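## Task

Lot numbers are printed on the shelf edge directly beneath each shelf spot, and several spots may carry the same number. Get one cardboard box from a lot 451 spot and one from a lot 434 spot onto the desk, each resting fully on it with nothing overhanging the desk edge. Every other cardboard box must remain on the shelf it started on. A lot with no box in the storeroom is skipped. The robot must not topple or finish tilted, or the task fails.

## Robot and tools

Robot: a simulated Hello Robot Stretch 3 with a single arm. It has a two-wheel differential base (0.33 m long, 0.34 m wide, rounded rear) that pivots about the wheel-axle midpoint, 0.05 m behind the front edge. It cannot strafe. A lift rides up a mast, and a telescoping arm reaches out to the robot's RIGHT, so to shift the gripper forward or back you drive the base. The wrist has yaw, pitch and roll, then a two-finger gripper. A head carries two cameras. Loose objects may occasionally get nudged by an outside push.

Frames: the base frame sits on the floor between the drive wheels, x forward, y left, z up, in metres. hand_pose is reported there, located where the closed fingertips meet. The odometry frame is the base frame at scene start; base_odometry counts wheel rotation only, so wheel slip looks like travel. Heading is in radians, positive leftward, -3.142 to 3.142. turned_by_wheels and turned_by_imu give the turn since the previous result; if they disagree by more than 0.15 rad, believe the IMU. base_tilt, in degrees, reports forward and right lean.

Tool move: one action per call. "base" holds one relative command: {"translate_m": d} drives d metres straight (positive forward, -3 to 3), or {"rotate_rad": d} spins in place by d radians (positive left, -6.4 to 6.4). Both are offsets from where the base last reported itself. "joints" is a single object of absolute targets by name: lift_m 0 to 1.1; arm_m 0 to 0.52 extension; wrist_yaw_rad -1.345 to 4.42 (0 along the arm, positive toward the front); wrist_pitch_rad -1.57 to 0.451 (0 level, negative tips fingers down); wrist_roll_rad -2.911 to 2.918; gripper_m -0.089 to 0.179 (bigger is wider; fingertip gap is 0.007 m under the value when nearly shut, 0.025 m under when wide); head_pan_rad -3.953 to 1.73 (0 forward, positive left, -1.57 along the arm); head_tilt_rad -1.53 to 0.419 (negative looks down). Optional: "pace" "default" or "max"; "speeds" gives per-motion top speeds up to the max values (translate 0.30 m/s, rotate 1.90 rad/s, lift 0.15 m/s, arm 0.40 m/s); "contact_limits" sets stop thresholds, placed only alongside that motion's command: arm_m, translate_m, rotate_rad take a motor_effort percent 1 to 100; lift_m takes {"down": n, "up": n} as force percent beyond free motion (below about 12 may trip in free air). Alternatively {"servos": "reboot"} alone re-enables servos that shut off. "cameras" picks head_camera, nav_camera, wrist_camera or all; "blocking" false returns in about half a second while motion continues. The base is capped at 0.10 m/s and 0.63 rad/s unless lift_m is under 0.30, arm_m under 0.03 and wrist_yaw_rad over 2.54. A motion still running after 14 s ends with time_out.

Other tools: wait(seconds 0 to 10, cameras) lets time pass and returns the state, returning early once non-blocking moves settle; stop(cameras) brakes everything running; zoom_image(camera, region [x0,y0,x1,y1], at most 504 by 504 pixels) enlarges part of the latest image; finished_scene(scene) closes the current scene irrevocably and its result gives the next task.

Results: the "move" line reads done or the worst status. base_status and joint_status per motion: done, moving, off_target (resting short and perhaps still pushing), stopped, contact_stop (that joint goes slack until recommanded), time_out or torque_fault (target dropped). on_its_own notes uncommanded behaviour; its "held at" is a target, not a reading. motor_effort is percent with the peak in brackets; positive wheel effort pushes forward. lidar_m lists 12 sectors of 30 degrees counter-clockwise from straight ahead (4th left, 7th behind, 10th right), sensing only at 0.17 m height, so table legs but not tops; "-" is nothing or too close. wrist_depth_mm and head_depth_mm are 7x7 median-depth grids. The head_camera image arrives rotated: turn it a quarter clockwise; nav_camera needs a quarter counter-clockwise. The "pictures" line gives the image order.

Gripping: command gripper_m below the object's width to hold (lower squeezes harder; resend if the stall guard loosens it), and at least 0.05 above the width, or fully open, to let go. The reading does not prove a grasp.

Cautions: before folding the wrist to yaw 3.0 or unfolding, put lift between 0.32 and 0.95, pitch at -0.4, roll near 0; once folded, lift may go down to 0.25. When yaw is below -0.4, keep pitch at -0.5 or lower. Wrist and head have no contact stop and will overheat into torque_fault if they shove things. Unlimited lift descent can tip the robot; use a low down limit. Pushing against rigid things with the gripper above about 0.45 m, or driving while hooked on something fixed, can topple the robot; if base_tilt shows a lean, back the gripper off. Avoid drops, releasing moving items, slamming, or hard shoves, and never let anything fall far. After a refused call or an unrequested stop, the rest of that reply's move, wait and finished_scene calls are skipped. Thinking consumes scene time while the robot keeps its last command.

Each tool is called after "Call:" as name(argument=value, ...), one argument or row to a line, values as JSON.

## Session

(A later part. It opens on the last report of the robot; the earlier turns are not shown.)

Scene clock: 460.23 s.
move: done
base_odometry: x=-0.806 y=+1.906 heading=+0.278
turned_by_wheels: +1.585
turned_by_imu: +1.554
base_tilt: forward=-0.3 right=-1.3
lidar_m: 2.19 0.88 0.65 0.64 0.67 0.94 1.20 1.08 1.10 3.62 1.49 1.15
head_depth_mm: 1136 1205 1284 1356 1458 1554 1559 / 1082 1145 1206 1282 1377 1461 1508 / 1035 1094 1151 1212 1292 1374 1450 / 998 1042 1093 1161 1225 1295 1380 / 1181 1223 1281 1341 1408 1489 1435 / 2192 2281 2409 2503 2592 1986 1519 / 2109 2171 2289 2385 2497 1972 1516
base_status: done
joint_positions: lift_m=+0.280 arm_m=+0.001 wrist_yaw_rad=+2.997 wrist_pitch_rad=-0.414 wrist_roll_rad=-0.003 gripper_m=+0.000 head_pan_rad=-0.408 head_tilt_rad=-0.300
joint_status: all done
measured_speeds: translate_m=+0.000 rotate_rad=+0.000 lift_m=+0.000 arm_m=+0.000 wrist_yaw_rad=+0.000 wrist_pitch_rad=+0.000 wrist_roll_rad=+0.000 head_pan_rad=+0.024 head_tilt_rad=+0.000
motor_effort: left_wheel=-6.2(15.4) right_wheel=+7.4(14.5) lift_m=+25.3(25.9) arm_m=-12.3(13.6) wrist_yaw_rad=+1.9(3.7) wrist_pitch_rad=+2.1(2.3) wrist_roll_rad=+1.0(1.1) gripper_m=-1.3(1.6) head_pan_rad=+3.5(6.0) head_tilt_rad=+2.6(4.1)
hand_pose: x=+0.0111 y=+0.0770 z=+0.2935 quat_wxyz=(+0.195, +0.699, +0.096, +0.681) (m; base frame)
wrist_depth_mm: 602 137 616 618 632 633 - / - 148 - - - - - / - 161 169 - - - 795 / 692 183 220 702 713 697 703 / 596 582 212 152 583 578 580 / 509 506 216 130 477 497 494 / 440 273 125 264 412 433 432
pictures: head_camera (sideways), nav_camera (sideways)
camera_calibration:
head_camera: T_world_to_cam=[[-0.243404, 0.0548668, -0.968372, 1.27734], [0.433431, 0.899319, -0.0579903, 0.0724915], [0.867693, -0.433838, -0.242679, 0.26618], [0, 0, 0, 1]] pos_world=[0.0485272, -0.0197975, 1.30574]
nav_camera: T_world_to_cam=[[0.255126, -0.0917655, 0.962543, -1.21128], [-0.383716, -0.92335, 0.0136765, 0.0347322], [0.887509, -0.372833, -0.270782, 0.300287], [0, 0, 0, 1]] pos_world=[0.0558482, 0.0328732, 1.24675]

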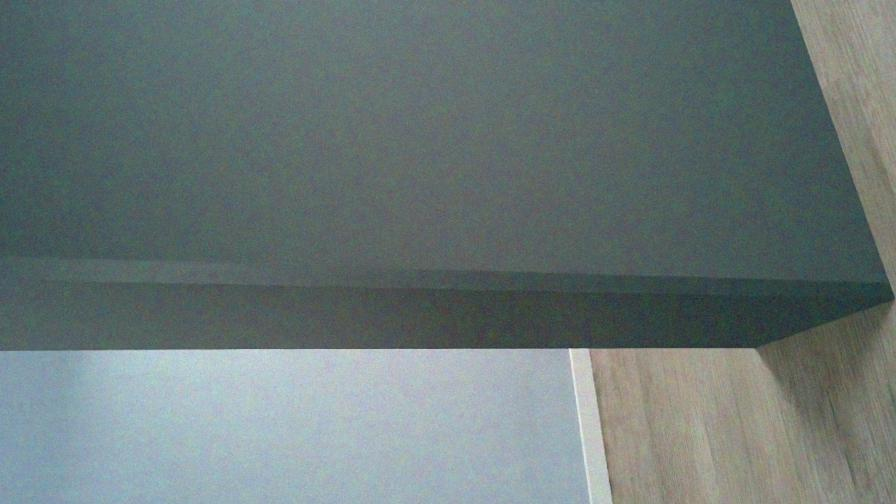

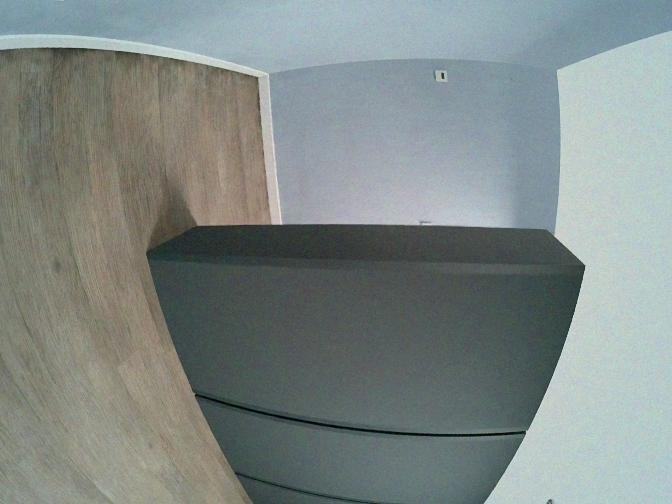

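Call:
move(
  base={"translate_m": 1.75},
  joints={"head_pan_rad": -1.9, "head_tilt_rad": -0.3},
  pace="max",
  contact_limits={"translate_m": 60},
  cameras=["nav_camera", "head_camera"],
)

Scene clock: 478.87 s.
move: done
base_odometry: x=+0.877 y=+2.385 heading=+0.278
turned_by_wheels: +0.000
turned_by_imu: +0.001
base_tilt: forward=-0.4 right=-1.2
lidar_m: 0.81 0.79 0.59 0.58 0.61 0.85 2.62 0.61 0.48 1.32 1.11 0.83
head_depth_mm: 414 437 463 491 525 558 601 / 400 420 445 470 501 533 571 / 456 438 446 463 489 515 548 / 1182 820 1307 1292 761 1146 917 / 1149 1175 1263 1279 1398 1300 1390 / 2220 2032 2155 2265 2511 1976 1522 / 3242 3601 3729 - 2810 1971 1512
base_status: done
joint_positions: lift_m=+0.280 arm_m=+0.001 wrist_yaw_rad=+2.997 wrist_pitch_rad=-0.414 wrist_roll_rad=-0.003 gripper_m=+0.000 head_pan_rad=-1.900 head_tilt_rad=-0.300
joint_status: all done
measured_speeds: all 0
motor_effort: left_wheel=+3.8(11.9) right_wheel=+4.2(15.5) lift_m=+27.5(28.4) arm_m=-5.7(10.6) wrist_yaw_rad=+1.0(3.3) wrist_pitch_rad=+2.2(2.3) wrist_roll_rad=+0.8(1.3) gripper_m=-0.9(1.7) head_pan_rad=+2.7(6.1) head_tilt_rad=+4.8(6.1)
contact_limits: translate_m 60 (maximum 100)
hand_pose: x=+0.0110 y=+0.0770 z=+0.2935 quat_wxyz=(+0.195, +0.699, +0.096, +0.681) (m; base frame)
wrist_depth_mm: 541 137 558 571 580 594 605 / 604 147 606 622 630 631 639 / 628 161 170 - - - - / 690 182 191 687 674 697 693 / 592 574 213 152 581 580 575 / 508 503 217 130 466 495 492 / 436 274 125 263 414 433 429
pictures: head_camera (sideways), nav_camera (sideways)
camera_calibration:
head_camera: T_world_to_cam=[[0.0354161, 0.246988, -0.968371, 1.27566], [0.930809, -0.360874, -0.0580003, 0.0693997], [-0.363786, -0.899315, -0.242679, 0.273626], [0, 0, 0, 1]] pos_world=[-0.0102358, -0.0439522, 1.30574]
nav_camera: T_world_to_cam=[[-0.0712728, -0.26159, 0.962544, -1.20932], [-0.95084, 0.309382, 0.0136746, 0.0381466], [-0.301371, -0.91425, -0.270781, 0.307433], [0, 0, 0, 1]] pos_world=[0.0427312, -0.0470772, 1.24675]

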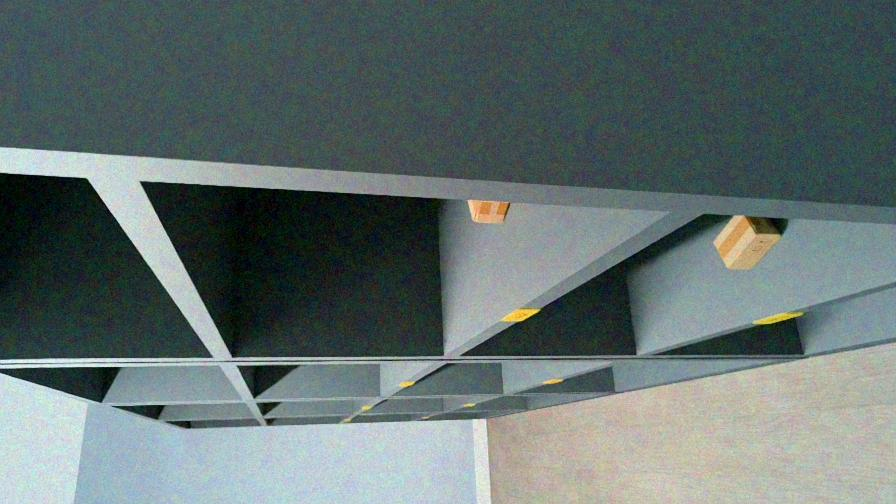

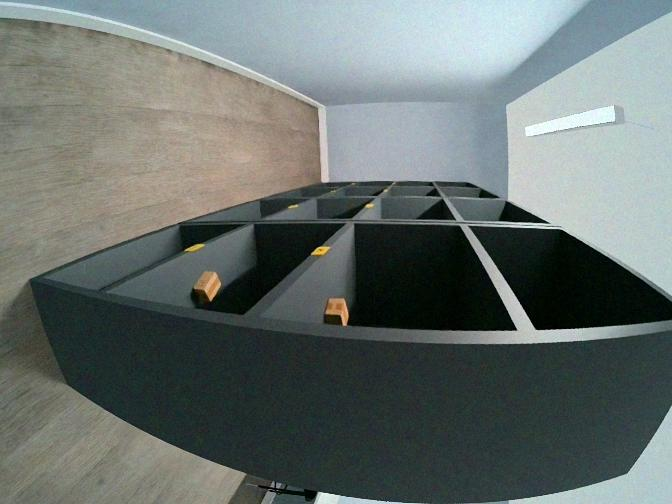

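Call:
move(
  base={"rotate_rad": -1.585},
  joints={"head_pan_rad": -1.1, "head_tilt_rad": -0.5},
  pace="max",
  cameras=["nav_camera", "head_camera"],
)

Scene clock: 490.50 s.
move: done
base_odometry: x=+0.877 y=+2.385 heading=-1.307
turned_by_wheels: -1.585
turned_by_imu: -1.554
base_tilt: forward=-0.4 right=-1.3
lidar_m: 1.32 1.11 0.83 0.81 0.79 0.60 0.58 0.61 0.86 2.65 0.60 0.48
head_depth_mm: 2401 2595 2733 2890 2131 1639 1326 / 2506 2703 2877 3002 2113 1616 1321 / 2639 2831 2958 2828 2083 1600 1308 / 2829 3034 2977 2941 2085 1594 1304 / 615 662 722 791 874 968 1102 / 534 569 612 660 716 786 866 / 472 500 531 567 610 658 716
base_status: done
joint_positions: lift_m=+0.280 arm_m=+0.001 wrist_yaw_rad=+2.997 wrist_pitch_rad=-0.414 wrist_roll_rad=-0.003 gripper_m=+0.000 head_pan_rad=-1.096 head_tilt_rad=-0.500
joint_status: all done
measured_speeds: all 0
motor_effort: left_wheel=+5.2(15.7) right_wheel=-8.9(14.0) lift_m=+28.7(29.5) arm_m=-12.7(12.7) wrist_yaw_rad=+2.8(3.2) wrist_pitch_rad=+2.1(2.3) wrist_roll_rad=+1.1(1.3) gripper_m=-0.9(1.4) head_pan_rad=-3.1(5.3) head_tilt_rad=-4.9(7.0)
hand_pose: x=+0.0110 y=+0.0770 z=+0.2935 quat_wxyz=(+0.195, +0.699, +0.096, +0.681) (m; base frame)
wrist_depth_mm: 735 137 - - - - - / - 147 - - - - - / 839 162 197 855 844 845 873 / 698 186 666 717 702 707 698 / 594 573 213 152 584 586 576 / 513 508 216 130 469 493 495 / 433 273 124 262 412 434 432
pictures: head_camera (sideways), nav_camera (sideways)
camera_calibration:
head_camera: T_world_to_cam=[[-0.238872, 0.363226, -0.900559, 1.1888], [0.900042, 0.430941, -0.0649219, 0.0786554], [0.364506, -0.826049, -0.429859, 0.512785], [0, 0, 0, 1]] pos_world=[0.0262646, -0.0421133, 1.29612]
nav_camera: T_world_to_cam=[[0.223716, -0.39771, 0.889819, -1.11623], [-0.8814, -0.472253, 0.0105232, 0.0418079], [0.416034, -0.786641, -0.456193, 0.544405], [0, 0, 0, 1]] pos_world=[0.0600768, 0.0040594, 1.24116]

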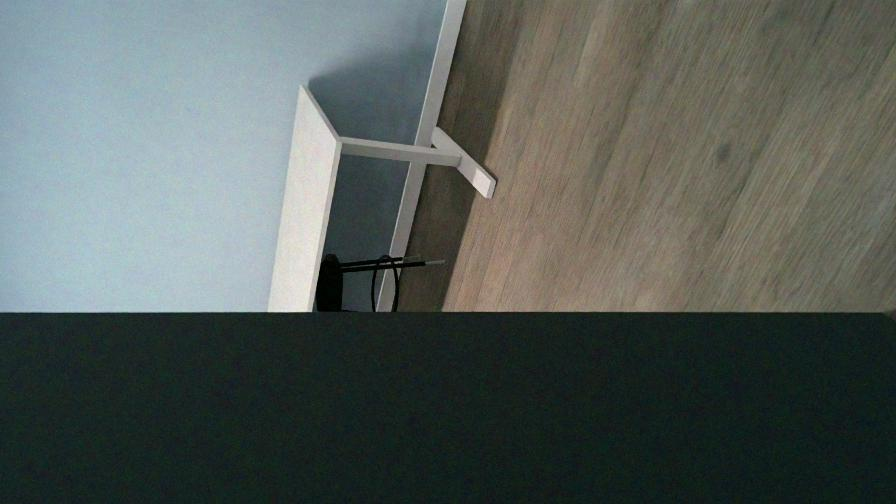

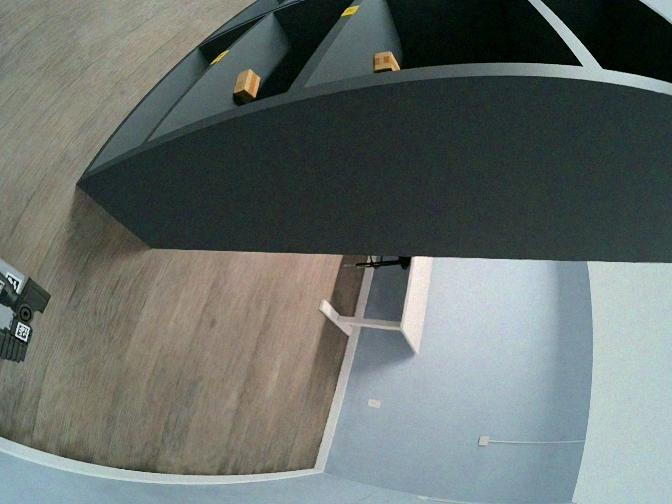

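Call:
move(
  base={"rotate_rad": 0.3},
  pace="max",
)

Call:
move(
  base={"translate_m": 0.86},
  joints={"head_pan_rad": -1.57, "head_tilt_rad": -0.5},
  pace="max",
  contact_limits={"translate_m": 60},
)

Call:
move(
  base={"rotate_rad": -0.3},
  pace="max",
  cameras=["nav_camera", "head_camera"],
)

Scene clock: 506.13 s.
move: done
base_odometry: x=+0.877 y=+2.385 heading=-1.007
turned_by_wheels: +0.300
turned_by_imu: +0.294
base_tilt: forward=-0.3 right=-1.1
lidar_m: 1.44 0.90 0.81 0.81 0.64 0.58 0.58 0.70 1.34 0.78 0.49 0.48
head_depth_mm: 2709 2856 2928 3042 2138 1622 1329 / 592 664 2764 2836 2096 1609 1323 / 530 584 647 730 832 979 1245 / 479 523 571 636 714 815 943 / 437 472 514 561 623 697 792 / 403 432 465 506 555 612 684 / 373 397 427 466 522 611 803
base_status: done
joint_positions: lift_m=+0.280 arm_m=+0.001 wrist_yaw_rad=+2.997 wrist_pitch_rad=-0.414 wrist_roll_rad=-0.003 gripper_m=+0.000 head_pan_rad=-1.100 head_tilt_rad=-0.500
joint_status: not commanded
measured_speeds: all 0
motor_effort: left_wheel=-5.2(13.6) right_wheel=+7.1(13.5) lift_m=+29.9(30.5) arm_m=-12.5(12.9) wrist_yaw_rad=+2.3(2.6) wrist_pitch_rad=+2.1(2.3) wrist_roll_rad=+1.0(1.2) gripper_m=-0.9(1.5) head_pan_rad=-2.7(3.6) head_tilt_rad=-4.5(4.8)
hand_pose: x=+0.0110 y=+0.0770 z=+0.2935 quat_wxyz=(+0.195, +0.699, +0.096, +0.681) (m; base frame)
wrist_depth_mm: 534 137 - - - - - / 586 147 - - - - - / 593 161 810 862 846 809 - / 599 183 657 714 702 693 697 / 581 573 212 152 583 580 573 / 505 505 216 130 473 496 496 / 431 273 124 263 413 437 433
pictures: none

Scene clock: 510.33 s.
move: done
base_odometry: x=+1.336 y=+1.658 heading=-1.007
turned_by_wheels: +0.000
turned_by_imu: +0.000
base_tilt: forward=-0.4 right=-1.3
lidar_m: 0.94 0.59 0.53 0.53 0.64 1.23 1.39 0.58 0.76 0.90 0.70 1.52
head_depth_mm: 733 784 841 738 535 967 784 / 752 812 869 653 556 959 783 / 776 833 905 697 578 954 778 / 803 868 943 714 1091 949 794 / 832 902 968 708 1128 941 812 / 787 858 916 699 1037 939 1133 / 679 721 761 690 847 876 961
base_status: done
joint_positions: lift_m=+0.280 arm_m=+0.001 wrist_yaw_rad=+2.998 wrist_pitch_rad=-0.414 wrist_roll_rad=-0.003 gripper_m=+0.000 head_pan_rad=-1.570 head_tilt_rad=-0.500
joint_status: all done
measured_speeds: all 0
motor_effort: left_wheel=+4.0(11.3) right_wheel=+3.7(16.8) lift_m=+30.5(31.0) arm_m=-11.5(12.9) wrist_yaw_rad=+1.4(3.2) wrist_pitch_rad=+2.1(2.3) wrist_roll_rad=+0.8(1.2) gripper_m=-0.9(1.6) head_pan_rad=+3.3(4.2) head_tilt_rad=-3.7(7.6)
contact_limits: translate_m 60 (maximum 100)
hand_pose: x=+0.0110 y=+0.0770 z=+0.2935 quat_wxyz=(+0.195, +0.699, +0.096, +0.681) (m; base frame)
wrist_depth_mm: - 137 - 535 510 486 460 / - 147 - - 539 520 496 / - 161 169 - - - 535 / 724 186 191 689 - - - / 599 574 211 152 591 578 561 / 508 506 216 130 466 496 496 / 434 272 124 263 415 435 431
pictures: none

Scene clock: 511.43 s.
move: done
base_odometry: x=+1.336 y=+1.658 heading=-1.307
turned_by_wheels: -0.300
turned_by_imu: -0.294
base_tilt: forward=-0.3 right=-1.2
lidar_m: 1.78 0.73 0.54 0.53 0.56 0.78 1.38 1.45 0.58 0.93 0.70 0.71
head_depth_mm: 750 811 879 739 560 901 783 / 754 814 885 730 581 957 780 / 755 816 888 724 579 951 777 / 758 817 890 679 573 949 774 / 760 821 897 660 569 943 768 / 762 823 902 698 564 935 764 / 766 825 903 691 1066 934 763
base_status: done
joint_positions: lift_m=+0.280 arm_m=+0.001 wrist_yaw_rad=+2.998 wrist_pitch_rad=-0.414 wrist_roll_rad=-0.003 gripper_m=+0.000 head_pan_rad=-1.570 head_tilt_rad=-0.500
joint_status: not commanded
measured_speeds: all 0
motor_effort: left_wheel=+5.5(14.0) right_wheel=-6.3(13.7) lift_m=+30.5(30.9) arm_m=-12.6(12.6) wrist_yaw_rad=+1.8(2.7) wrist_pitch_rad=+2.2(2.3) wrist_roll_rad=+0.8(1.2) gripper_m=-1.2(1.4) head_pan_rad=+3.0(3.8) head_tilt_rad=-3.2(3.8)
hand_pose: x=+0.0110 y=+0.0770 z=+0.2935 quat_wxyz=(+0.195, +0.699, +0.096, +0.681) (m; base frame)
wrist_depth_mm: 509 137 515 527 531 538 545 / 537 147 173 - - - - / - 161 170 - - - - / - 181 189 684 689 672 666 / 598 577 213 152 584 587 576 / 513 505 217 131 472 498 500 / 435 273 124 263 414 440 434
pictures: head_camera (sideways), nav_camera (sideways)
camera_calibration:
head_camera: T_world_to_cam=[[-0.0466511, 0.432519, -0.900417, 1.18745], [0.997509, -0.0275795, -0.0649295, 0.0780404], [-0.0529163, -0.901203, -0.430155, 0.515744], [0, 0, 0, 1]] pos_world=[0.00484108, -0.0466517, 1.29611]
nav_camera: T_world_to_cam=[[0.0174432, -0.456296, 0.889657, -1.11476], [-0.999787, -0.0177448, 0.0105014, 0.0426417], [0.010995, -0.889651, -0.456509, 0.547308], [0, 0, 0, 1]] pos_world=[0.05606, -0.0209893, 1.24115]

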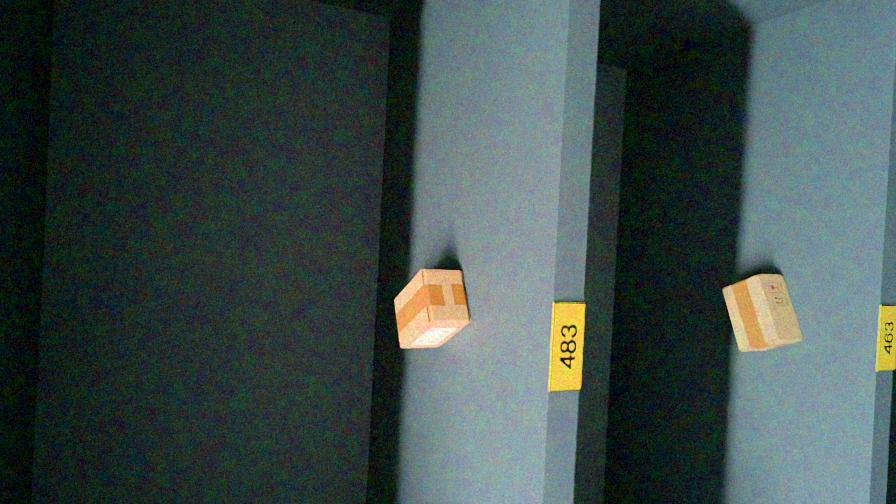

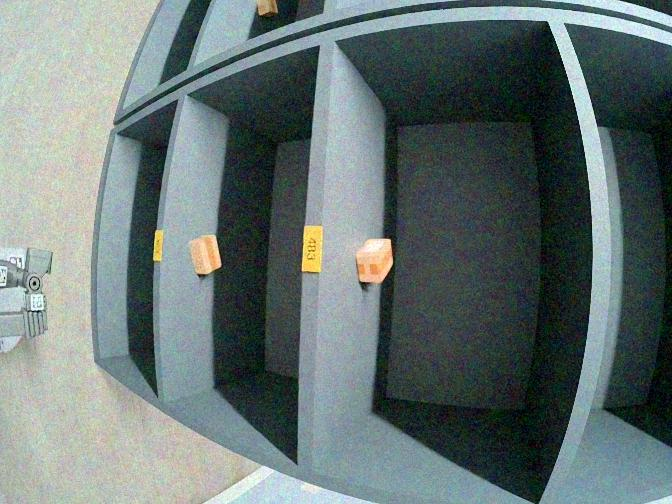

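Call:
move(
  base={"translate_m": 0.82},
  pace="max",
  contact_limits={"translate_m": 60},
  cameras=["nav_camera", "head_camera"],
)

Scene clock: 519.30 s.
move: done
base_odometry: x=+1.550 y=+0.866 heading=-1.307
turned_by_wheels: +0.000
turned_by_imu: +0.001
base_tilt: forward=-0.2 right=-1.1
lidar_m: 1.67 0.68 0.51 0.50 0.52 0.73 2.19 1.25 0.55 0.96 0.85 0.81
head_depth_mm: 654 679 657 629 586 650 731 / 782 844 906 728 765 872 778 / 783 845 922 722 1094 952 798 / 786 851 925 714 1088 948 797 / 789 856 926 706 1083 939 812 / 789 857 920 665 1122 909 808 / 794 858 925 627 1111 933 804
base_status: done
joint_positions: lift_m=+0.280 arm_m=+0.001 wrist_yaw_rad=+2.998 wrist_pitch_rad=-0.414 wrist_roll_rad=-0.003 gripper_m=+0.000 head_pan_rad=-1.570 head_tilt_rad=-0.500
joint_status: not commanded
measured_speeds: all 0
motor_effort: left_wheel=+1.1(12.9) right_wheel=+5.9(14.3) lift_m=+30.0(30.8) arm_m=-11.8(13.4) wrist_yaw_rad=+2.1(3.3) wrist_pitch_rad=+2.3(2.3) wrist_roll_rad=+0.8(1.3) gripper_m=-1.1(1.4) head_pan_rad=+2.1(3.5) head_tilt_rad=-2.1(3.1)
contact_limits: translate_m 60 (maximum 100)
hand_pose: x=+0.0110 y=+0.0770 z=+0.2935 quat_wxyz=(+0.195, +0.699, +0.096, +0.681) (m; base frame)
wrist_depth_mm: 476 137 487 498 503 510 519 / 521 147 524 538 539 540 - / - 161 170 - - - - / - 178 188 - - 647 667 / 601 583 212 153 577 582 577 / 511 505 217 131 472 499 492 / 433 273 125 262 417 436 434
pictures: head_camera (sideways), nav_camera (sideways)
camera_calibration:
head_camera: T_world_to_cam=[[-0.0466511, 0.432519, -0.900417, 1.18745], [0.997509, -0.0275795, -0.0649295, 0.0780404], [-0.0529163, -0.901203, -0.430155, 0.515744], [0, 0, 0, 1]] pos_world=[0.00484108, -0.0466517, 1.29611]
nav_camera: T_world_to_cam=[[0.0174432, -0.456296, 0.889657, -1.11476], [-0.999787, -0.0177448, 0.0105014, 0.0426417], [0.010995, -0.889651, -0.456509, 0.547308], [0, 0, 0, 1]] pos_world=[0.05606, -0.0209893, 1.24115]

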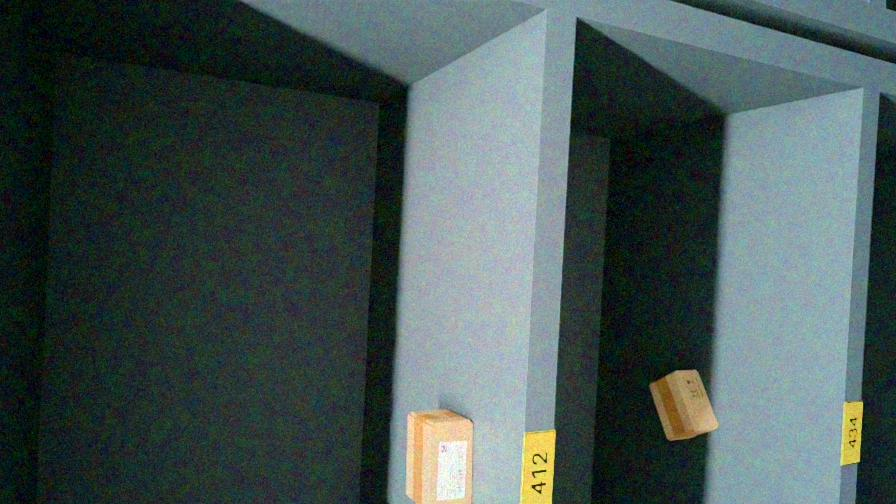

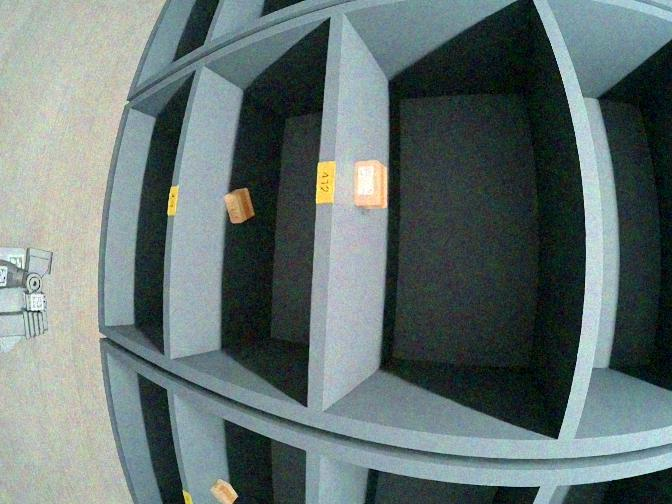

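Call:
zoom_image(
  camera="head_camera",
  region=[640, 360, 730, 450],
)

Call:
move(
  joints={"lift_m": 0.62, "wrist_pitch_rad": -0.4},
  pace="max",
)

Call:
move(
  joints={"wrist_yaw_rad": 0.0, "gripper_m": 0.15},
  pace="max",
  cameras=["wrist_camera"],
)

Scaled by 5.600 from the camera's 896x504 image, which has a finer 1280x720 frame.

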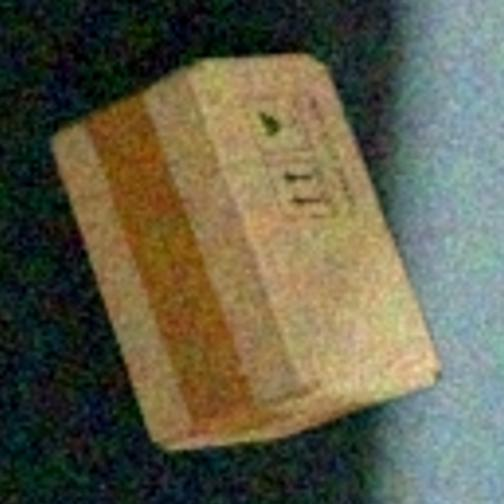

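Scene clock: 533.47 s.
move: done
base_odometry: x=+1.550 y=+0.866 heading=-1.307
turned_by_wheels: +0.000
turned_by_imu: +0.000
base_tilt: forward=-0.2 right=-1.2
lidar_m: 1.67 0.68 0.51 0.50 0.52 0.74 2.19 1.25 0.55 0.96 0.85 0.81
head_depth_mm: 653 680 657 632 584 649 729 / 783 842 903 731 765 872 778 / 784 846 917 724 1099 954 798 / 785 847 924 714 1089 944 792 / 790 851 927 706 1082 944 811 / 791 856 922 664 1118 916 806 / 794 860 923 626 1112 928 806
base_status: not commanded
joint_positions: lift_m=+0.620 arm_m=+0.001 wrist_yaw_rad=+2.998 wrist_pitch_rad=-0.415 wrist_roll_rad=-0.003 gripper_m=+0.000 head_pan_rad=-1.570 head_tilt_rad=-0.500
joint_status: all done
measured_speeds: all 0
motor_effort: left_wheel=+1.0(1.8) right_wheel=+6.2(7.1) lift_m=+28.1(34.6) arm_m=-10.3(11.4) wrist_yaw_rad=+1.9(2.8) wrist_pitch_rad=+2.3(5.4) wrist_roll_rad=+0.9(1.3) gripper_m=-0.9(1.7) head_pan_rad=+2.1(2.9) head_tilt_rad=+0.0(1.5)
contact_limits: translate_m 60 (maximum 100)
hand_pose: x=+0.0110 y=+0.0769 z=+0.6334 quat_wxyz=(+0.195, +0.699, +0.096, +0.681) (m; base frame)
wrist_depth_mm: 475 137 489 498 502 512 522 / 515 147 520 530 533 545 - / - 161 169 - - - - / - 179 188 - - - - / - - 206 147 - - - / - - 217 130 125 846 844 / 806 793 124 761 759 779 788
pictures: none

Scene clock: 535.50 s.
move: done
base_odometry: x=+1.550 y=+0.866 heading=-1.307
turned_by_wheels: +0.000
turned_by_imu: +0.000
base_tilt: forward=-0.4 right=-1.1
lidar_m: 1.67 0.68 0.51 0.50 0.52 0.74 2.19 1.25 0.55 0.96 0.85 0.81
head_depth_mm: 652 680 658 628 586 649 732 / 780 846 905 733 764 873 780 / 782 850 923 720 1097 955 798 / 783 850 923 713 1092 947 793 / 788 851 927 706 1080 941 810 / 792 857 920 663 1117 907 806 / 798 857 923 627 1117 936 805
base_status: not commanded
joint_positions: lift_m=+0.620 arm_m=+0.001 wrist_yaw_rad=+0.003 wrist_pitch_rad=-0.415 wrist_roll_rad=-0.003 gripper_m=+0.150 head_pan_rad=-1.570 head_tilt_rad=-0.500
joint_status: all done
measured_speeds: all 0
motor_effort: left_wheel=+1.3(1.7) right_wheel=+5.8(6.8) lift_m=+23.2(27.8) arm_m=-9.5(10.5) wrist_yaw_rad=-4.0(7.7) wrist_pitch_rad=+2.2(2.4) wrist_roll_rad=+0.8(1.2) gripper_m=+0.8(82.0) head_pan_rad=+1.5(2.7) head_tilt_rad=+0.3(0.9)
contact_limits: translate_m 60 (maximum 100)
hand_pose: x=-0.0208 y=-0.3703 z=+0.6334 quat_wxyz=(+0.693, +0.147, -0.690, -0.145) (m; base frame)
wrist_depth_mm: - - - - - - 255 / - - 513 - - - 253 / 490 484 487 484 480 456 - / 390 389 384 382 382 377 - / - 158 356 348 338 329 328 / - 125 - - - 124 353 / - 118 - - - - 111
pictures: wrist_camera
camera_calibration:
wrist_camera: T_world_to_cam=[[-0.998892, -0.041155, -0.0228142, -0.0149447], [-0.00519361, 0.578299, -0.815808, 0.763377], [0.046768, -0.814786, -0.577872, 0.231425], [0, 0, 0, 1]] pos_world=[-0.0217867, -0.253514, 0.756162]

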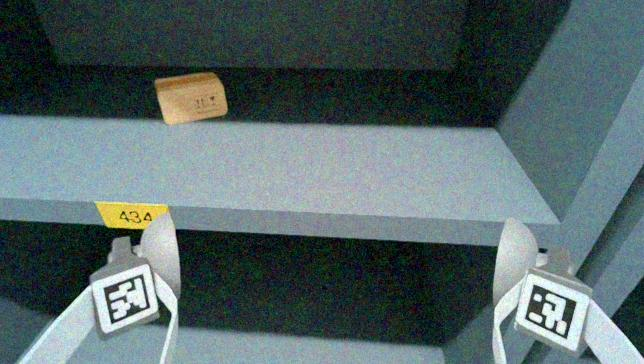

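Call:
move(
  base={"translate_m": 0.161},
  joints={"wrist_yaw_rad": 0.3, "wrist_pitch_rad": -0.25, "gripper_m": 0.179, "lift_m": 0.55},
  cameras=["wrist_camera"],
)

Scene clock: 569.60 s.
move: done
base_odometry: x=+1.592 y=+0.711 heading=-1.307
turned_by_wheels: +0.000
turned_by_imu: -0.001
base_tilt: forward=-0.4 right=-1.2
lidar_m: 1.65 0.67 0.50 0.49 0.51 0.72 2.28 1.32 0.63 0.97 0.70 0.77
head_depth_mm: 782 849 922 739 944 935 806 / 788 850 924 730 1106 958 801 / 789 855 929 721 1097 954 817 / 793 858 933 673 1088 940 816 / 794 858 932 634 1122 913 811 / 798 859 928 700 1117 941 808 / 802 864 931 690 1112 932 805
base_status: done
joint_positions: lift_m=+0.550 arm_m=+0.001 wrist_yaw_rad=+0.297 wrist_pitch_rad=-0.271 wrist_roll_rad=-0.003 gripper_m=+0.179 head_pan_rad=-1.570 head_tilt_rad=-0.500
joint_status: all done
measured_speeds: all 0
motor_effort: left_wheel=+8.6(11.2) right_wheel=+2.4(10.2) lift_m=+23.9(25.7) arm_m=-7.8(9.4) wrist_yaw_rad=+1.9(6.4) wrist_pitch_rad=+3.4(5.6) wrist_roll_rad=+0.8(1.0) gripper_m=+0.7(82.9) head_pan_rad=+1.6(2.1) head_tilt_rad=+0.8(2.1)
hand_pose: x=+0.0489 y=-0.3755 z=+0.5969 quat_wxyz=(+0.708, +0.198, -0.677, +0.009) (m; base frame)
wrist_depth_mm: 403 481 - - - - - / 426 485 - - - - - / 449 484 475 476 463 472 469 / 528 437 387 364 362 363 361 / - 143 - 350 310 295 293 / - 126 841 - - - 259 / 765 687 - - - - 105
pictures: wrist_camera
camera_calibration:
wrist_camera: T_world_to_cam=[[-0.9433, -0.331501, -0.0170599, -0.0615405], [-0.136677, 0.434728, -0.89013, 0.733748], [0.302496, -0.837328, -0.455387, 0.108821], [0, 0, 0, 1]] pos_world=[0.00931736, -0.248263, 0.701637]

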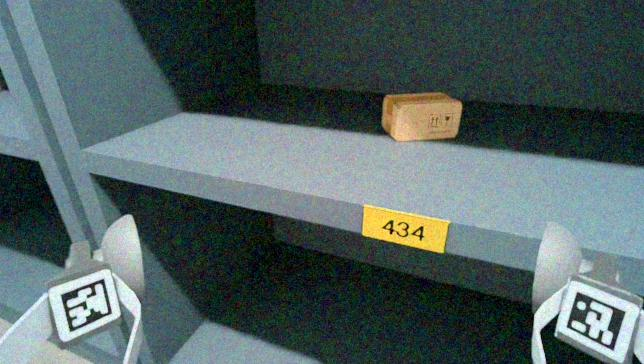

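Call:
move(
  joints={"lift_m": 0.519, "arm_m": 0.25},
  contact_limits={"arm_m": 28},
  cameras=["wrist_camera"],
)

Scene clock: 581.60 s.
move: done
base_odometry: x=+1.592 y=+0.711 heading=-1.307
turned_by_wheels: +0.000
turned_by_imu: +0.000
base_tilt: forward=-0.2 right=-1.1
lidar_m: 1.65 0.67 0.50 0.49 0.51 0.73 2.29 1.32 0.64 0.97 0.70 0.77
head_depth_mm: 783 847 921 739 948 935 806 / 786 852 925 734 1104 957 802 / 791 854 932 724 1099 951 575 / 793 856 932 676 1087 940 645 / 794 861 934 633 1125 912 791 / 799 863 925 698 1122 936 784 / 799 869 929 692 1112 936 804
base_status: not commanded
joint_positions: lift_m=+0.519 arm_m=+0.250 wrist_yaw_rad=+0.297 wrist_pitch_rad=-0.271 wrist_roll_rad=-0.003 gripper_m=+0.179 head_pan_rad=-1.570 head_tilt_rad=-0.500
joint_status: all done
measured_speeds: all 0
motor_effort: left_wheel=+8.8(9.5) right_wheel=+2.5(3.2) lift_m=+24.8(25.9) arm_m=+13.2(15.1) wrist_yaw_rad=+2.1(3.3) wrist_pitch_rad=+3.4(3.5) wrist_roll_rad=+1.2(1.2) gripper_m=+0.6(1.3) head_pan_rad=+0.7(1.5) head_tilt_rad=+2.6(3.2)
contact_limits: arm_m 28 (drawing in: default 31, maximum 55; extending or still: default 40, maximum 69)
hand_pose: x=+0.0489 y=-0.6249 z=+0.5660 quat_wxyz=(+0.708, +0.198, -0.677, +0.009) (m; base frame)
wrist_depth_mm: 395 463 - - - - - / 395 478 - - - - - / 394 423 419 417 262 382 380 / 300 299 298 266 244 293 292 / 232 220 230 229 229 228 227 / 123 175 187 187 186 185 186 / 150 154 158 163 158 153 107
pictures: wrist_camera
camera_calibration:
wrist_camera: T_world_to_cam=[[-0.943246, -0.331656, -0.0170952, -0.1448], [-0.136588, 0.434356, -0.890325, 0.81452], [0.302707, -0.83746, -0.455004, -0.11445], [0, 0, 0, 1]] pos_world=[0.00931699, -0.497662, 0.670637]

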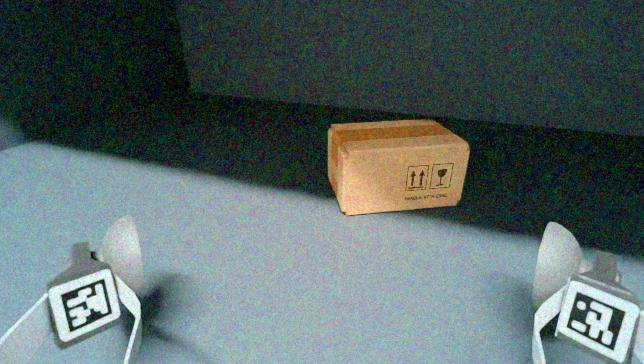

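Call:
move(
  joints={"arm_m": 0.386},
  contact_limits={"arm_m": 28},
  cameras=["wrist_camera"],
)

Scene clock: 592.70 s.
move: done
base_odometry: x=+1.592 y=+0.711 heading=-1.307
turned_by_wheels: +0.000
turned_by_imu: +0.000
base_tilt: forward=-0.3 right=-1.2
lidar_m: 1.65 0.67 0.50 0.49 0.51 0.72 2.28 1.32 0.63 0.97 0.70 0.77
head_depth_mm: 783 844 920 738 942 934 804 / 788 850 926 732 1098 961 802 / 789 854 930 722 1101 928 624 / 791 853 930 672 1088 769 773 / 793 858 930 631 1125 910 811 / 798 859 927 701 1118 931 810 / 801 867 931 692 1111 932 805
base_status: not commanded
joint_positions: lift_m=+0.519 arm_m=+0.386 wrist_yaw_rad=+0.297 wrist_pitch_rad=-0.271 wrist_roll_rad=-0.003 gripper_m=+0.179 head_pan_rad=-1.570 head_tilt_rad=-0.500
joint_status: all done
measured_speeds: all 0
motor_effort: left_wheel=+8.6(9.3) right_wheel=+2.1(3.2) lift_m=+27.3(27.4) arm_m=+13.7(14.5) wrist_yaw_rad=+1.2(2.9) wrist_pitch_rad=+3.4(3.5) wrist_roll_rad=+0.8(1.1) gripper_m=+0.7(1.0) head_pan_rad=-0.4(0.9) head_tilt_rad=+3.9(4.3)
contact_limits: arm_m 28 (drawing in: default 31, maximum 55; extending or still: default 40, maximum 69)
hand_pose: x=+0.0489 y=-0.7609 z=+0.5660 quat_wxyz=(+0.708, +0.198, -0.677, +0.009) (m; base frame)
wrist_depth_mm: 389 - - - - - - / 395 451 - - - - - / 388 418 385 358 - - - / 298 298 295 297 293 293 276 / 231 219 210 143 150 226 226 / 123 174 174 118 123 179 185 / 149 153 123 126 133 152 105
pictures: wrist_camera
camera_calibration:
wrist_camera: T_world_to_cam=[[-0.943246, -0.331656, -0.0170952, -0.189905], [-0.136588, 0.434356, -0.890325, 0.873592], [0.302707, -0.83746, -0.455004, -0.228345], [0, 0, 0, 1]] pos_world=[0.00931699, -0.633662, 0.670637]

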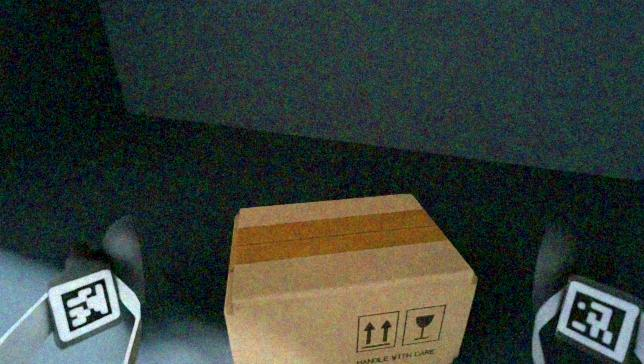

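Call:
move(
  joints={"gripper_m": 0.03},
  cameras=["wrist_camera"],
)

Call:
move(
  joints={"lift_m": 0.545},
  speeds={"lift_m": 0.04},
  cameras=["wrist_camera"],
)

Scene clock: 599.83 s.
move: done
base_odometry: x=+1.592 y=+0.711 heading=-1.307
turned_by_wheels: +0.000
turned_by_imu: +0.000
base_tilt: forward=-0.4 right=-1.2
lidar_m: 1.65 0.67 0.50 0.49 0.51 0.72 2.28 1.32 0.63 0.97 0.70 0.77
head_depth_mm: 784 850 923 741 946 936 805 / 786 847 928 730 1109 961 801 / 788 853 930 724 1101 930 625 / 793 855 931 671 1086 768 769 / 793 857 934 632 1119 911 810 / 797 863 926 700 1116 938 806 / 801 864 931 691 1111 930 804
base_status: not commanded
joint_positions: lift_m=+0.519 arm_m=+0.386 wrist_yaw_rad=+0.297 wrist_pitch_rad=-0.269 wrist_roll_rad=-0.003 gripper_m=+0.031 head_pan_rad=-1.570 head_tilt_rad=-0.500
joint_status: all done
measured_speeds: all 0
motor_effort: left_wheel=+8.3(9.0) right_wheel=+2.5(3.2) lift_m=+30.3(30.6) arm_m=+12.0(13.4) wrist_yaw_rad=+1.1(3.1) wrist_pitch_rad=+3.1(3.4) wrist_roll_rad=+0.9(1.1) gripper_m=-26.8(97.9) head_pan_rad=-0.3(0.9) head_tilt_rad=+4.5(5.1)
contact_limits: arm_m 28 (drawing in: default 31, maximum 55; extending or still: default 40, maximum 69)
hand_pose: x=+0.0490 y=-0.7610 z=+0.5663 quat_wxyz=(+0.708, +0.198, -0.678, +0.010) (m; base frame)
wrist_depth_mm: 389 - - - - - - / 396 451 - - - - - / 392 420 387 360 - - - / 300 298 298 296 295 293 277 / 232 231 148 144 144 228 228 / 189 189 127 122 131 173 185 / 164 124 123 131 146 148 162
pictures: wrist_camera
camera_calibration:
wrist_camera: T_world_to_cam=[[-0.943201, -0.331783, -0.0170597, -0.190006], [-0.136261, 0.433178, -0.890949, 0.873437], [0.302992, -0.83802, -0.453783, -0.229429], [0, 0, 0, 1]] pos_world=[0.0093164, -0.633661, 0.670835]

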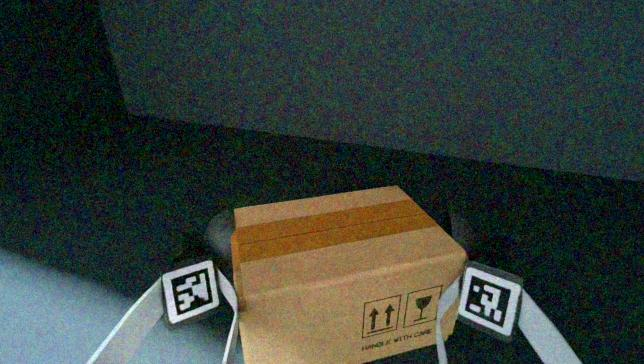

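Scene clock: 600.97 s.
move: done
base_odometry: x=+1.592 y=+0.711 heading=-1.307
turned_by_wheels: +0.000
turned_by_imu: +0.000
base_tilt: forward=-0.4 right=-1.1
lidar_m: 1.65 0.67 0.50 0.49 0.52 0.73 2.29 1.32 0.63 0.97 0.70 0.77
head_depth_mm: 785 845 921 739 942 933 805 / 787 851 927 731 1107 959 801 / 789 852 927 723 1099 897 596 / 793 854 931 677 1092 741 773 / 792 858 937 632 1121 906 810 / 797 864 925 698 1122 938 807 / 799 868 932 691 1108 930 804
base_status: not commanded
joint_positions: lift_m=+0.545 arm_m=+0.386 wrist_yaw_rad=+0.297 wrist_pitch_rad=-0.272 wrist_roll_rad=-0.003 gripper_m=+0.034 head_pan_rad=-1.570 head_tilt_rad=-0.500
joint_status: all done
measured_speeds: all 0
motor_effort: left_wheel=+8.5(8.9) right_wheel=+2.2(3.0) lift_m=+31.2(33.5) arm_m=+12.6(13.0) wrist_yaw_rad=+2.1(2.5) wrist_pitch_rad=+3.7(3.8) wrist_roll_rad=+0.8(1.1) gripper_m=-11.6(27.3) head_pan_rad=+0.2(0.9) head_tilt_rad=+3.4(4.7)
contact_limits: arm_m 28 (drawing in: default 31, maximum 55; extending or still: default 40, maximum 69)
hand_pose: x=+0.0489 y=-0.7608 z=+0.5916 quat_wxyz=(+0.708, +0.199, -0.677, +0.009) (m; base frame)
wrist_depth_mm: 389 - - - - - - / 395 452 - - - - - / 405 460 428 - - - - / 354 353 349 350 328 325 - / 274 272 147 144 146 268 269 / 224 223 127 122 131 205 220 / 194 177 123 131 145 176 186
pictures: wrist_camera
camera_calibration:
wrist_camera: T_world_to_cam=[[-0.943212, -0.331749, -0.0171516, -0.189484], [-0.137057, 0.435667, -0.889612, 0.896903], [0.3026, -0.836742, -0.456395, -0.215182], [0, 0, 0, 1]] pos_world=[0.00931739, -0.633664, 0.696438]

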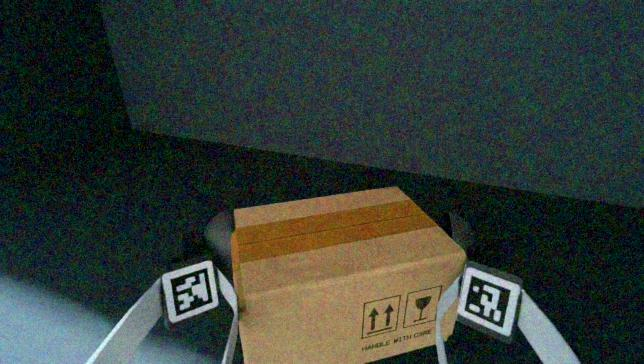

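Call:
move(
  joints={"lift_m": 0.6},
)

Call:
move(
  joints={"arm_m": 0.0},
  speeds={"arm_m": 0.2},
)

Call:
move(
  joints={"wrist_yaw_rad": 1.57},
  cameras=["wrist_camera"],
)

Call:
move(
  base={"translate_m": -0.9},
  joints={"lift_m": 0.9},
  contact_limits={"translate_m": 60},
)

Call:
move(
  base={"translate_m": -0.9},
  contact_limits={"translate_m": 60},
  cameras=["wrist_camera"],
)

Scene clock: 626.13 s.
move: done
base_odometry: x=+1.592 y=+0.711 heading=-1.307
turned_by_wheels: +0.000
turned_by_imu: +0.000
base_tilt: forward=-0.2 right=-1.3
lidar_m: 1.65 0.67 0.50 0.49 0.51 0.72 2.29 1.32 0.64 0.97 0.70 0.76
head_depth_mm: 787 848 922 737 942 937 806 / 787 851 921 730 1105 960 763 / 792 855 930 720 1100 637 757 / 793 854 931 674 1092 659 818 / 796 860 932 633 1079 888 812 / 799 859 926 699 1117 939 809 / 803 866 930 690 1109 929 805
base_status: not commanded
joint_positions: lift_m=+0.600 arm_m=+0.386 wrist_yaw_rad=+0.297 wrist_pitch_rad=-0.274 wrist_roll_rad=-0.003 gripper_m=+0.034 head_pan_rad=-1.570 head_tilt_rad=-0.500
joint_status: all done
measured_speeds: all 0
motor_effort: left_wheel=+8.8(8.8) right_wheel=+2.4(3.1) lift_m=+31.3(34.0) arm_m=+11.6(12.9) wrist_yaw_rad=+2.1(3.2) wrist_pitch_rad=+3.9(4.0) wrist_roll_rad=+0.7(1.2) gripper_m=-10.9(12.0) head_pan_rad=-0.8(1.2) head_tilt_rad=+3.7(4.8)
contact_limits: arm_m 28 (drawing in: default 31, maximum 55; extending or still: default 40, maximum 69)
hand_pose: x=+0.0489 y=-0.7607 z=+0.6463 quat_wxyz=(+0.708, +0.199, -0.677, +0.008) (m; base frame)
wrist_depth_mm: 384 - - - - - - / 393 453 - - - - - / 402 468 - - - - - / 415 462 442 - - - - / 367 367 148 145 145 332 - / 299 299 127 122 131 274 295 / 260 237 123 131 145 234 250
pictures: none

Scene clock: 629.77 s.
move: done
base_odometry: x=+1.592 y=+0.711 heading=-1.307
turned_by_wheels: +0.000
turned_by_imu: +0.000
base_tilt: forward=-0.2 right=-1.1
lidar_m: 1.64 0.67 0.50 0.49 0.51 0.72 2.28 1.32 0.64 0.97 0.70 0.77
head_depth_mm: 784 845 920 741 947 939 808 / 785 851 929 729 1109 961 803 / 789 850 931 722 1103 954 802 / 794 854 930 674 1093 950 812 / 793 859 932 633 1122 945 791 / 796 862 928 701 1125 935 805 / 801 866 936 693 1116 936 804
base_status: not commanded
joint_positions: lift_m=+0.600 arm_m=+0.001 wrist_yaw_rad=+0.297 wrist_pitch_rad=-0.274 wrist_roll_rad=-0.003 gripper_m=+0.034 head_pan_rad=-1.570 head_tilt_rad=-0.500
joint_status: all done
measured_speeds: all 0
motor_effort: left_wheel=+8.3(9.0) right_wheel=+2.2(3.4) lift_m=+24.4(31.6) arm_m=-12.7(14.4) wrist_yaw_rad=+0.8(3.7) wrist_pitch_rad=+3.9(4.0) wrist_roll_rad=+1.1(1.1) gripper_m=-11.7(12.3) head_pan_rad=-0.9(1.4) head_tilt_rad=+3.8(4.7)
hand_pose: x=+0.0489 y=-0.3752 z=+0.6463 quat_wxyz=(+0.708, +0.199, -0.677, +0.008) (m; base frame)
wrist_depth_mm: 399 477 - - - - - / 432 482 - - - - - / 452 488 - - - - - / 520 473 473 472 466 469 468 / - 508 147 145 144 362 361 / - 124 127 122 131 295 296 / 852 98 121 131 141 118 280
pictures: none

Scene clock: 631.40 s.
move: done
base_odometry: x=+1.592 y=+0.711 heading=-1.307
turned_by_wheels: +0.000
turned_by_imu: +0.000
base_tilt: forward=-0.3 right=-1.2
lidar_m: 1.64 0.67 0.50 0.49 0.51 0.72 2.29 1.32 0.63 0.97 0.70 0.77
head_depth_mm: 784 848 920 740 943 936 808 / 787 849 923 732 1108 956 802 / 789 848 928 723 1098 954 801 / 793 857 934 675 1086 950 816 / 794 858 934 634 1124 945 813 / 796 866 925 699 1118 936 808 / 801 867 930 690 1114 935 803
base_status: not commanded
joint_positions: lift_m=+0.600 arm_m=+0.001 wrist_yaw_rad=+1.567 wrist_pitch_rad=-0.274 wrist_roll_rad=-0.003 gripper_m=+0.034 head_pan_rad=-1.570 head_tilt_rad=-0.500
joint_status: all done
measured_speeds: all 0
motor_effort: left_wheel=+8.5(8.7) right_wheel=+2.7(2.9) lift_m=+23.9(25.3) arm_m=-11.2(12.9) wrist_yaw_rad=+1.8(6.2) wrist_pitch_rad=+3.8(4.0) wrist_roll_rad=+1.0(1.2) gripper_m=-11.6(12.0) head_pan_rad=-1.5(1.9) head_tilt_rad=+3.7(4.5)
hand_pose: x=+0.2188 y=-0.1466 z=+0.6463 quat_wxyz=(+0.565, +0.562, -0.427, +0.427) (m; base frame)
wrist_depth_mm: - - - - - - - / - - - - - - - / - - - - - - - / - - - - - - - / - - 145 145 146 - - / - 124 127 122 131 124 476 / - 818 123 131 145 124 506
pictures: wrist_camera
camera_calibration:
wrist_camera: T_world_to_cam=[[0.0369365, -0.99917, -0.0171699, -0.136829], [-0.457717, -0.00164214, -0.889096, 0.707065], [0.88833, 0.040699, -0.457398, 0.273371], [0, 0, 0, 1]] pos_world=[0.0858466, -0.14668, 0.751339]

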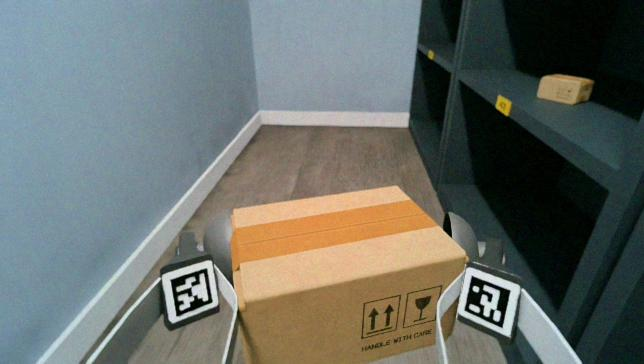

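Scene clock: 641.53 s.
move: done
base_odometry: x=+1.357 y=+1.580 heading=-1.307
turned_by_wheels: +0.000
turned_by_imu: +0.000
base_tilt: forward=-0.4 right=-1.2
lidar_m: 1.77 0.72 0.54 0.53 0.55 0.78 1.46 0.65 0.63 0.93 0.64 0.71
head_depth_mm: 754 812 886 741 563 966 - / 755 816 887 731 585 963 - / 760 819 893 686 579 952 - / 760 823 895 664 575 948 791 / 765 822 898 708 568 945 770 / 766 827 901 701 567 940 764 / 769 833 905 693 1071 936 784
base_status: done
joint_positions: lift_m=+0.900 arm_m=+0.001 wrist_yaw_rad=+1.567 wrist_pitch_rad=-0.274 wrist_roll_rad=-0.003 gripper_m=+0.034 head_pan_rad=-1.570 head_tilt_rad=-0.500
joint_status: all done
measured_speeds: all 0
motor_effort: left_wheel=-1.0(10.2) right_wheel=-11.2(14.3) lift_m=+31.4(35.5) arm_m=-2.6(11.5) wrist_yaw_rad=+2.1(4.1) wrist_pitch_rad=+3.9(4.1) wrist_roll_rad=+0.9(1.2) gripper_m=-11.8(12.2) head_pan_rad=-2.1(2.7) head_tilt_rad=+3.0(4.4)
contact_limits: translate_m 60 (maximum 100)
hand_pose: x=+0.2188 y=-0.1466 z=+0.9463 quat_wxyz=(+0.565, +0.562, -0.427, +0.427) (m; base frame)
wrist_depth_mm: - - - - - - 721 / - - - - - - - / - - - - - - - / - - - - - - - / - - 145 144 146 148 - / - - 128 122 131 124 - / - - 123 131 145 - -
pictures: none

Scene clock: 651.67 s.
move: done
base_odometry: x=+1.122 y=+2.448 heading=-1.307
turned_by_wheels: +0.000
turned_by_imu: +0.000
base_tilt: forward=-0.4 right=-1.4
lidar_m: 1.89 0.77 0.58 0.56 0.59 0.59 0.57 0.60 0.85 2.64 0.63 1.33
head_depth_mm: 1905 1844 1775 1704 1663 1533 - / 2661 2772 2743 2546 2104 1625 - / 2632 2869 3078 3009 2079 1611 - / 2639 2859 3148 2960 2078 1601 1339 / 2677 2864 3138 2974 2063 1591 1299 / 2664 2890 3107 2884 2053 1577 1296 / 2687 2922 3129 2851 2022 1532 1244
base_status: done
joint_positions: lift_m=+0.900 arm_m=+0.001 wrist_yaw_rad=+1.567 wrist_pitch_rad=-0.274 wrist_roll_rad=-0.003 gripper_m=+0.034 head_pan_rad=-1.570 head_tilt_rad=-0.500
joint_status: not commanded
measured_speeds: all 0
motor_effort: left_wheel=-4.7(10.2) right_wheel=-7.6(14.7) lift_m=+31.0(32.1) arm_m=+6.4(6.8) wrist_yaw_rad=+2.8(3.8) wrist_pitch_rad=+4.0(4.1) wrist_roll_rad=+1.0(1.2) gripper_m=-11.6(12.2) head_pan_rad=-3.0(3.7) head_tilt_rad=+2.3(3.7)
contact_limits: translate_m 60 (maximum 100)
hand_pose: x=+0.2188 y=-0.1466 z=+0.9463 quat_wxyz=(+0.565, +0.562, -0.427, +0.427) (m; base frame)
wrist_depth_mm: - - - - - - 667 / - - - - - - - / - - - - - - - / - - - - - - - / - - 145 145 146 156 - / - 124 127 122 131 124 - / - - 123 131 145 124 -
pictures: wrist_camera
camera_calibration:
wrist_camera: T_world_to_cam=[[0.036933, -0.99917, -0.0171728, -0.131675], [-0.457797, -0.00164158, -0.889055, 0.973758], [0.888289, 0.0406972, -0.457478, 0.410677], [0, 0, 0, 1]] pos_world=[0.0858467, -0.14668, 1.05134]

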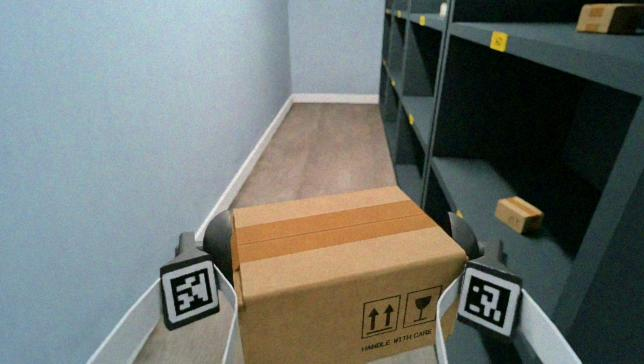

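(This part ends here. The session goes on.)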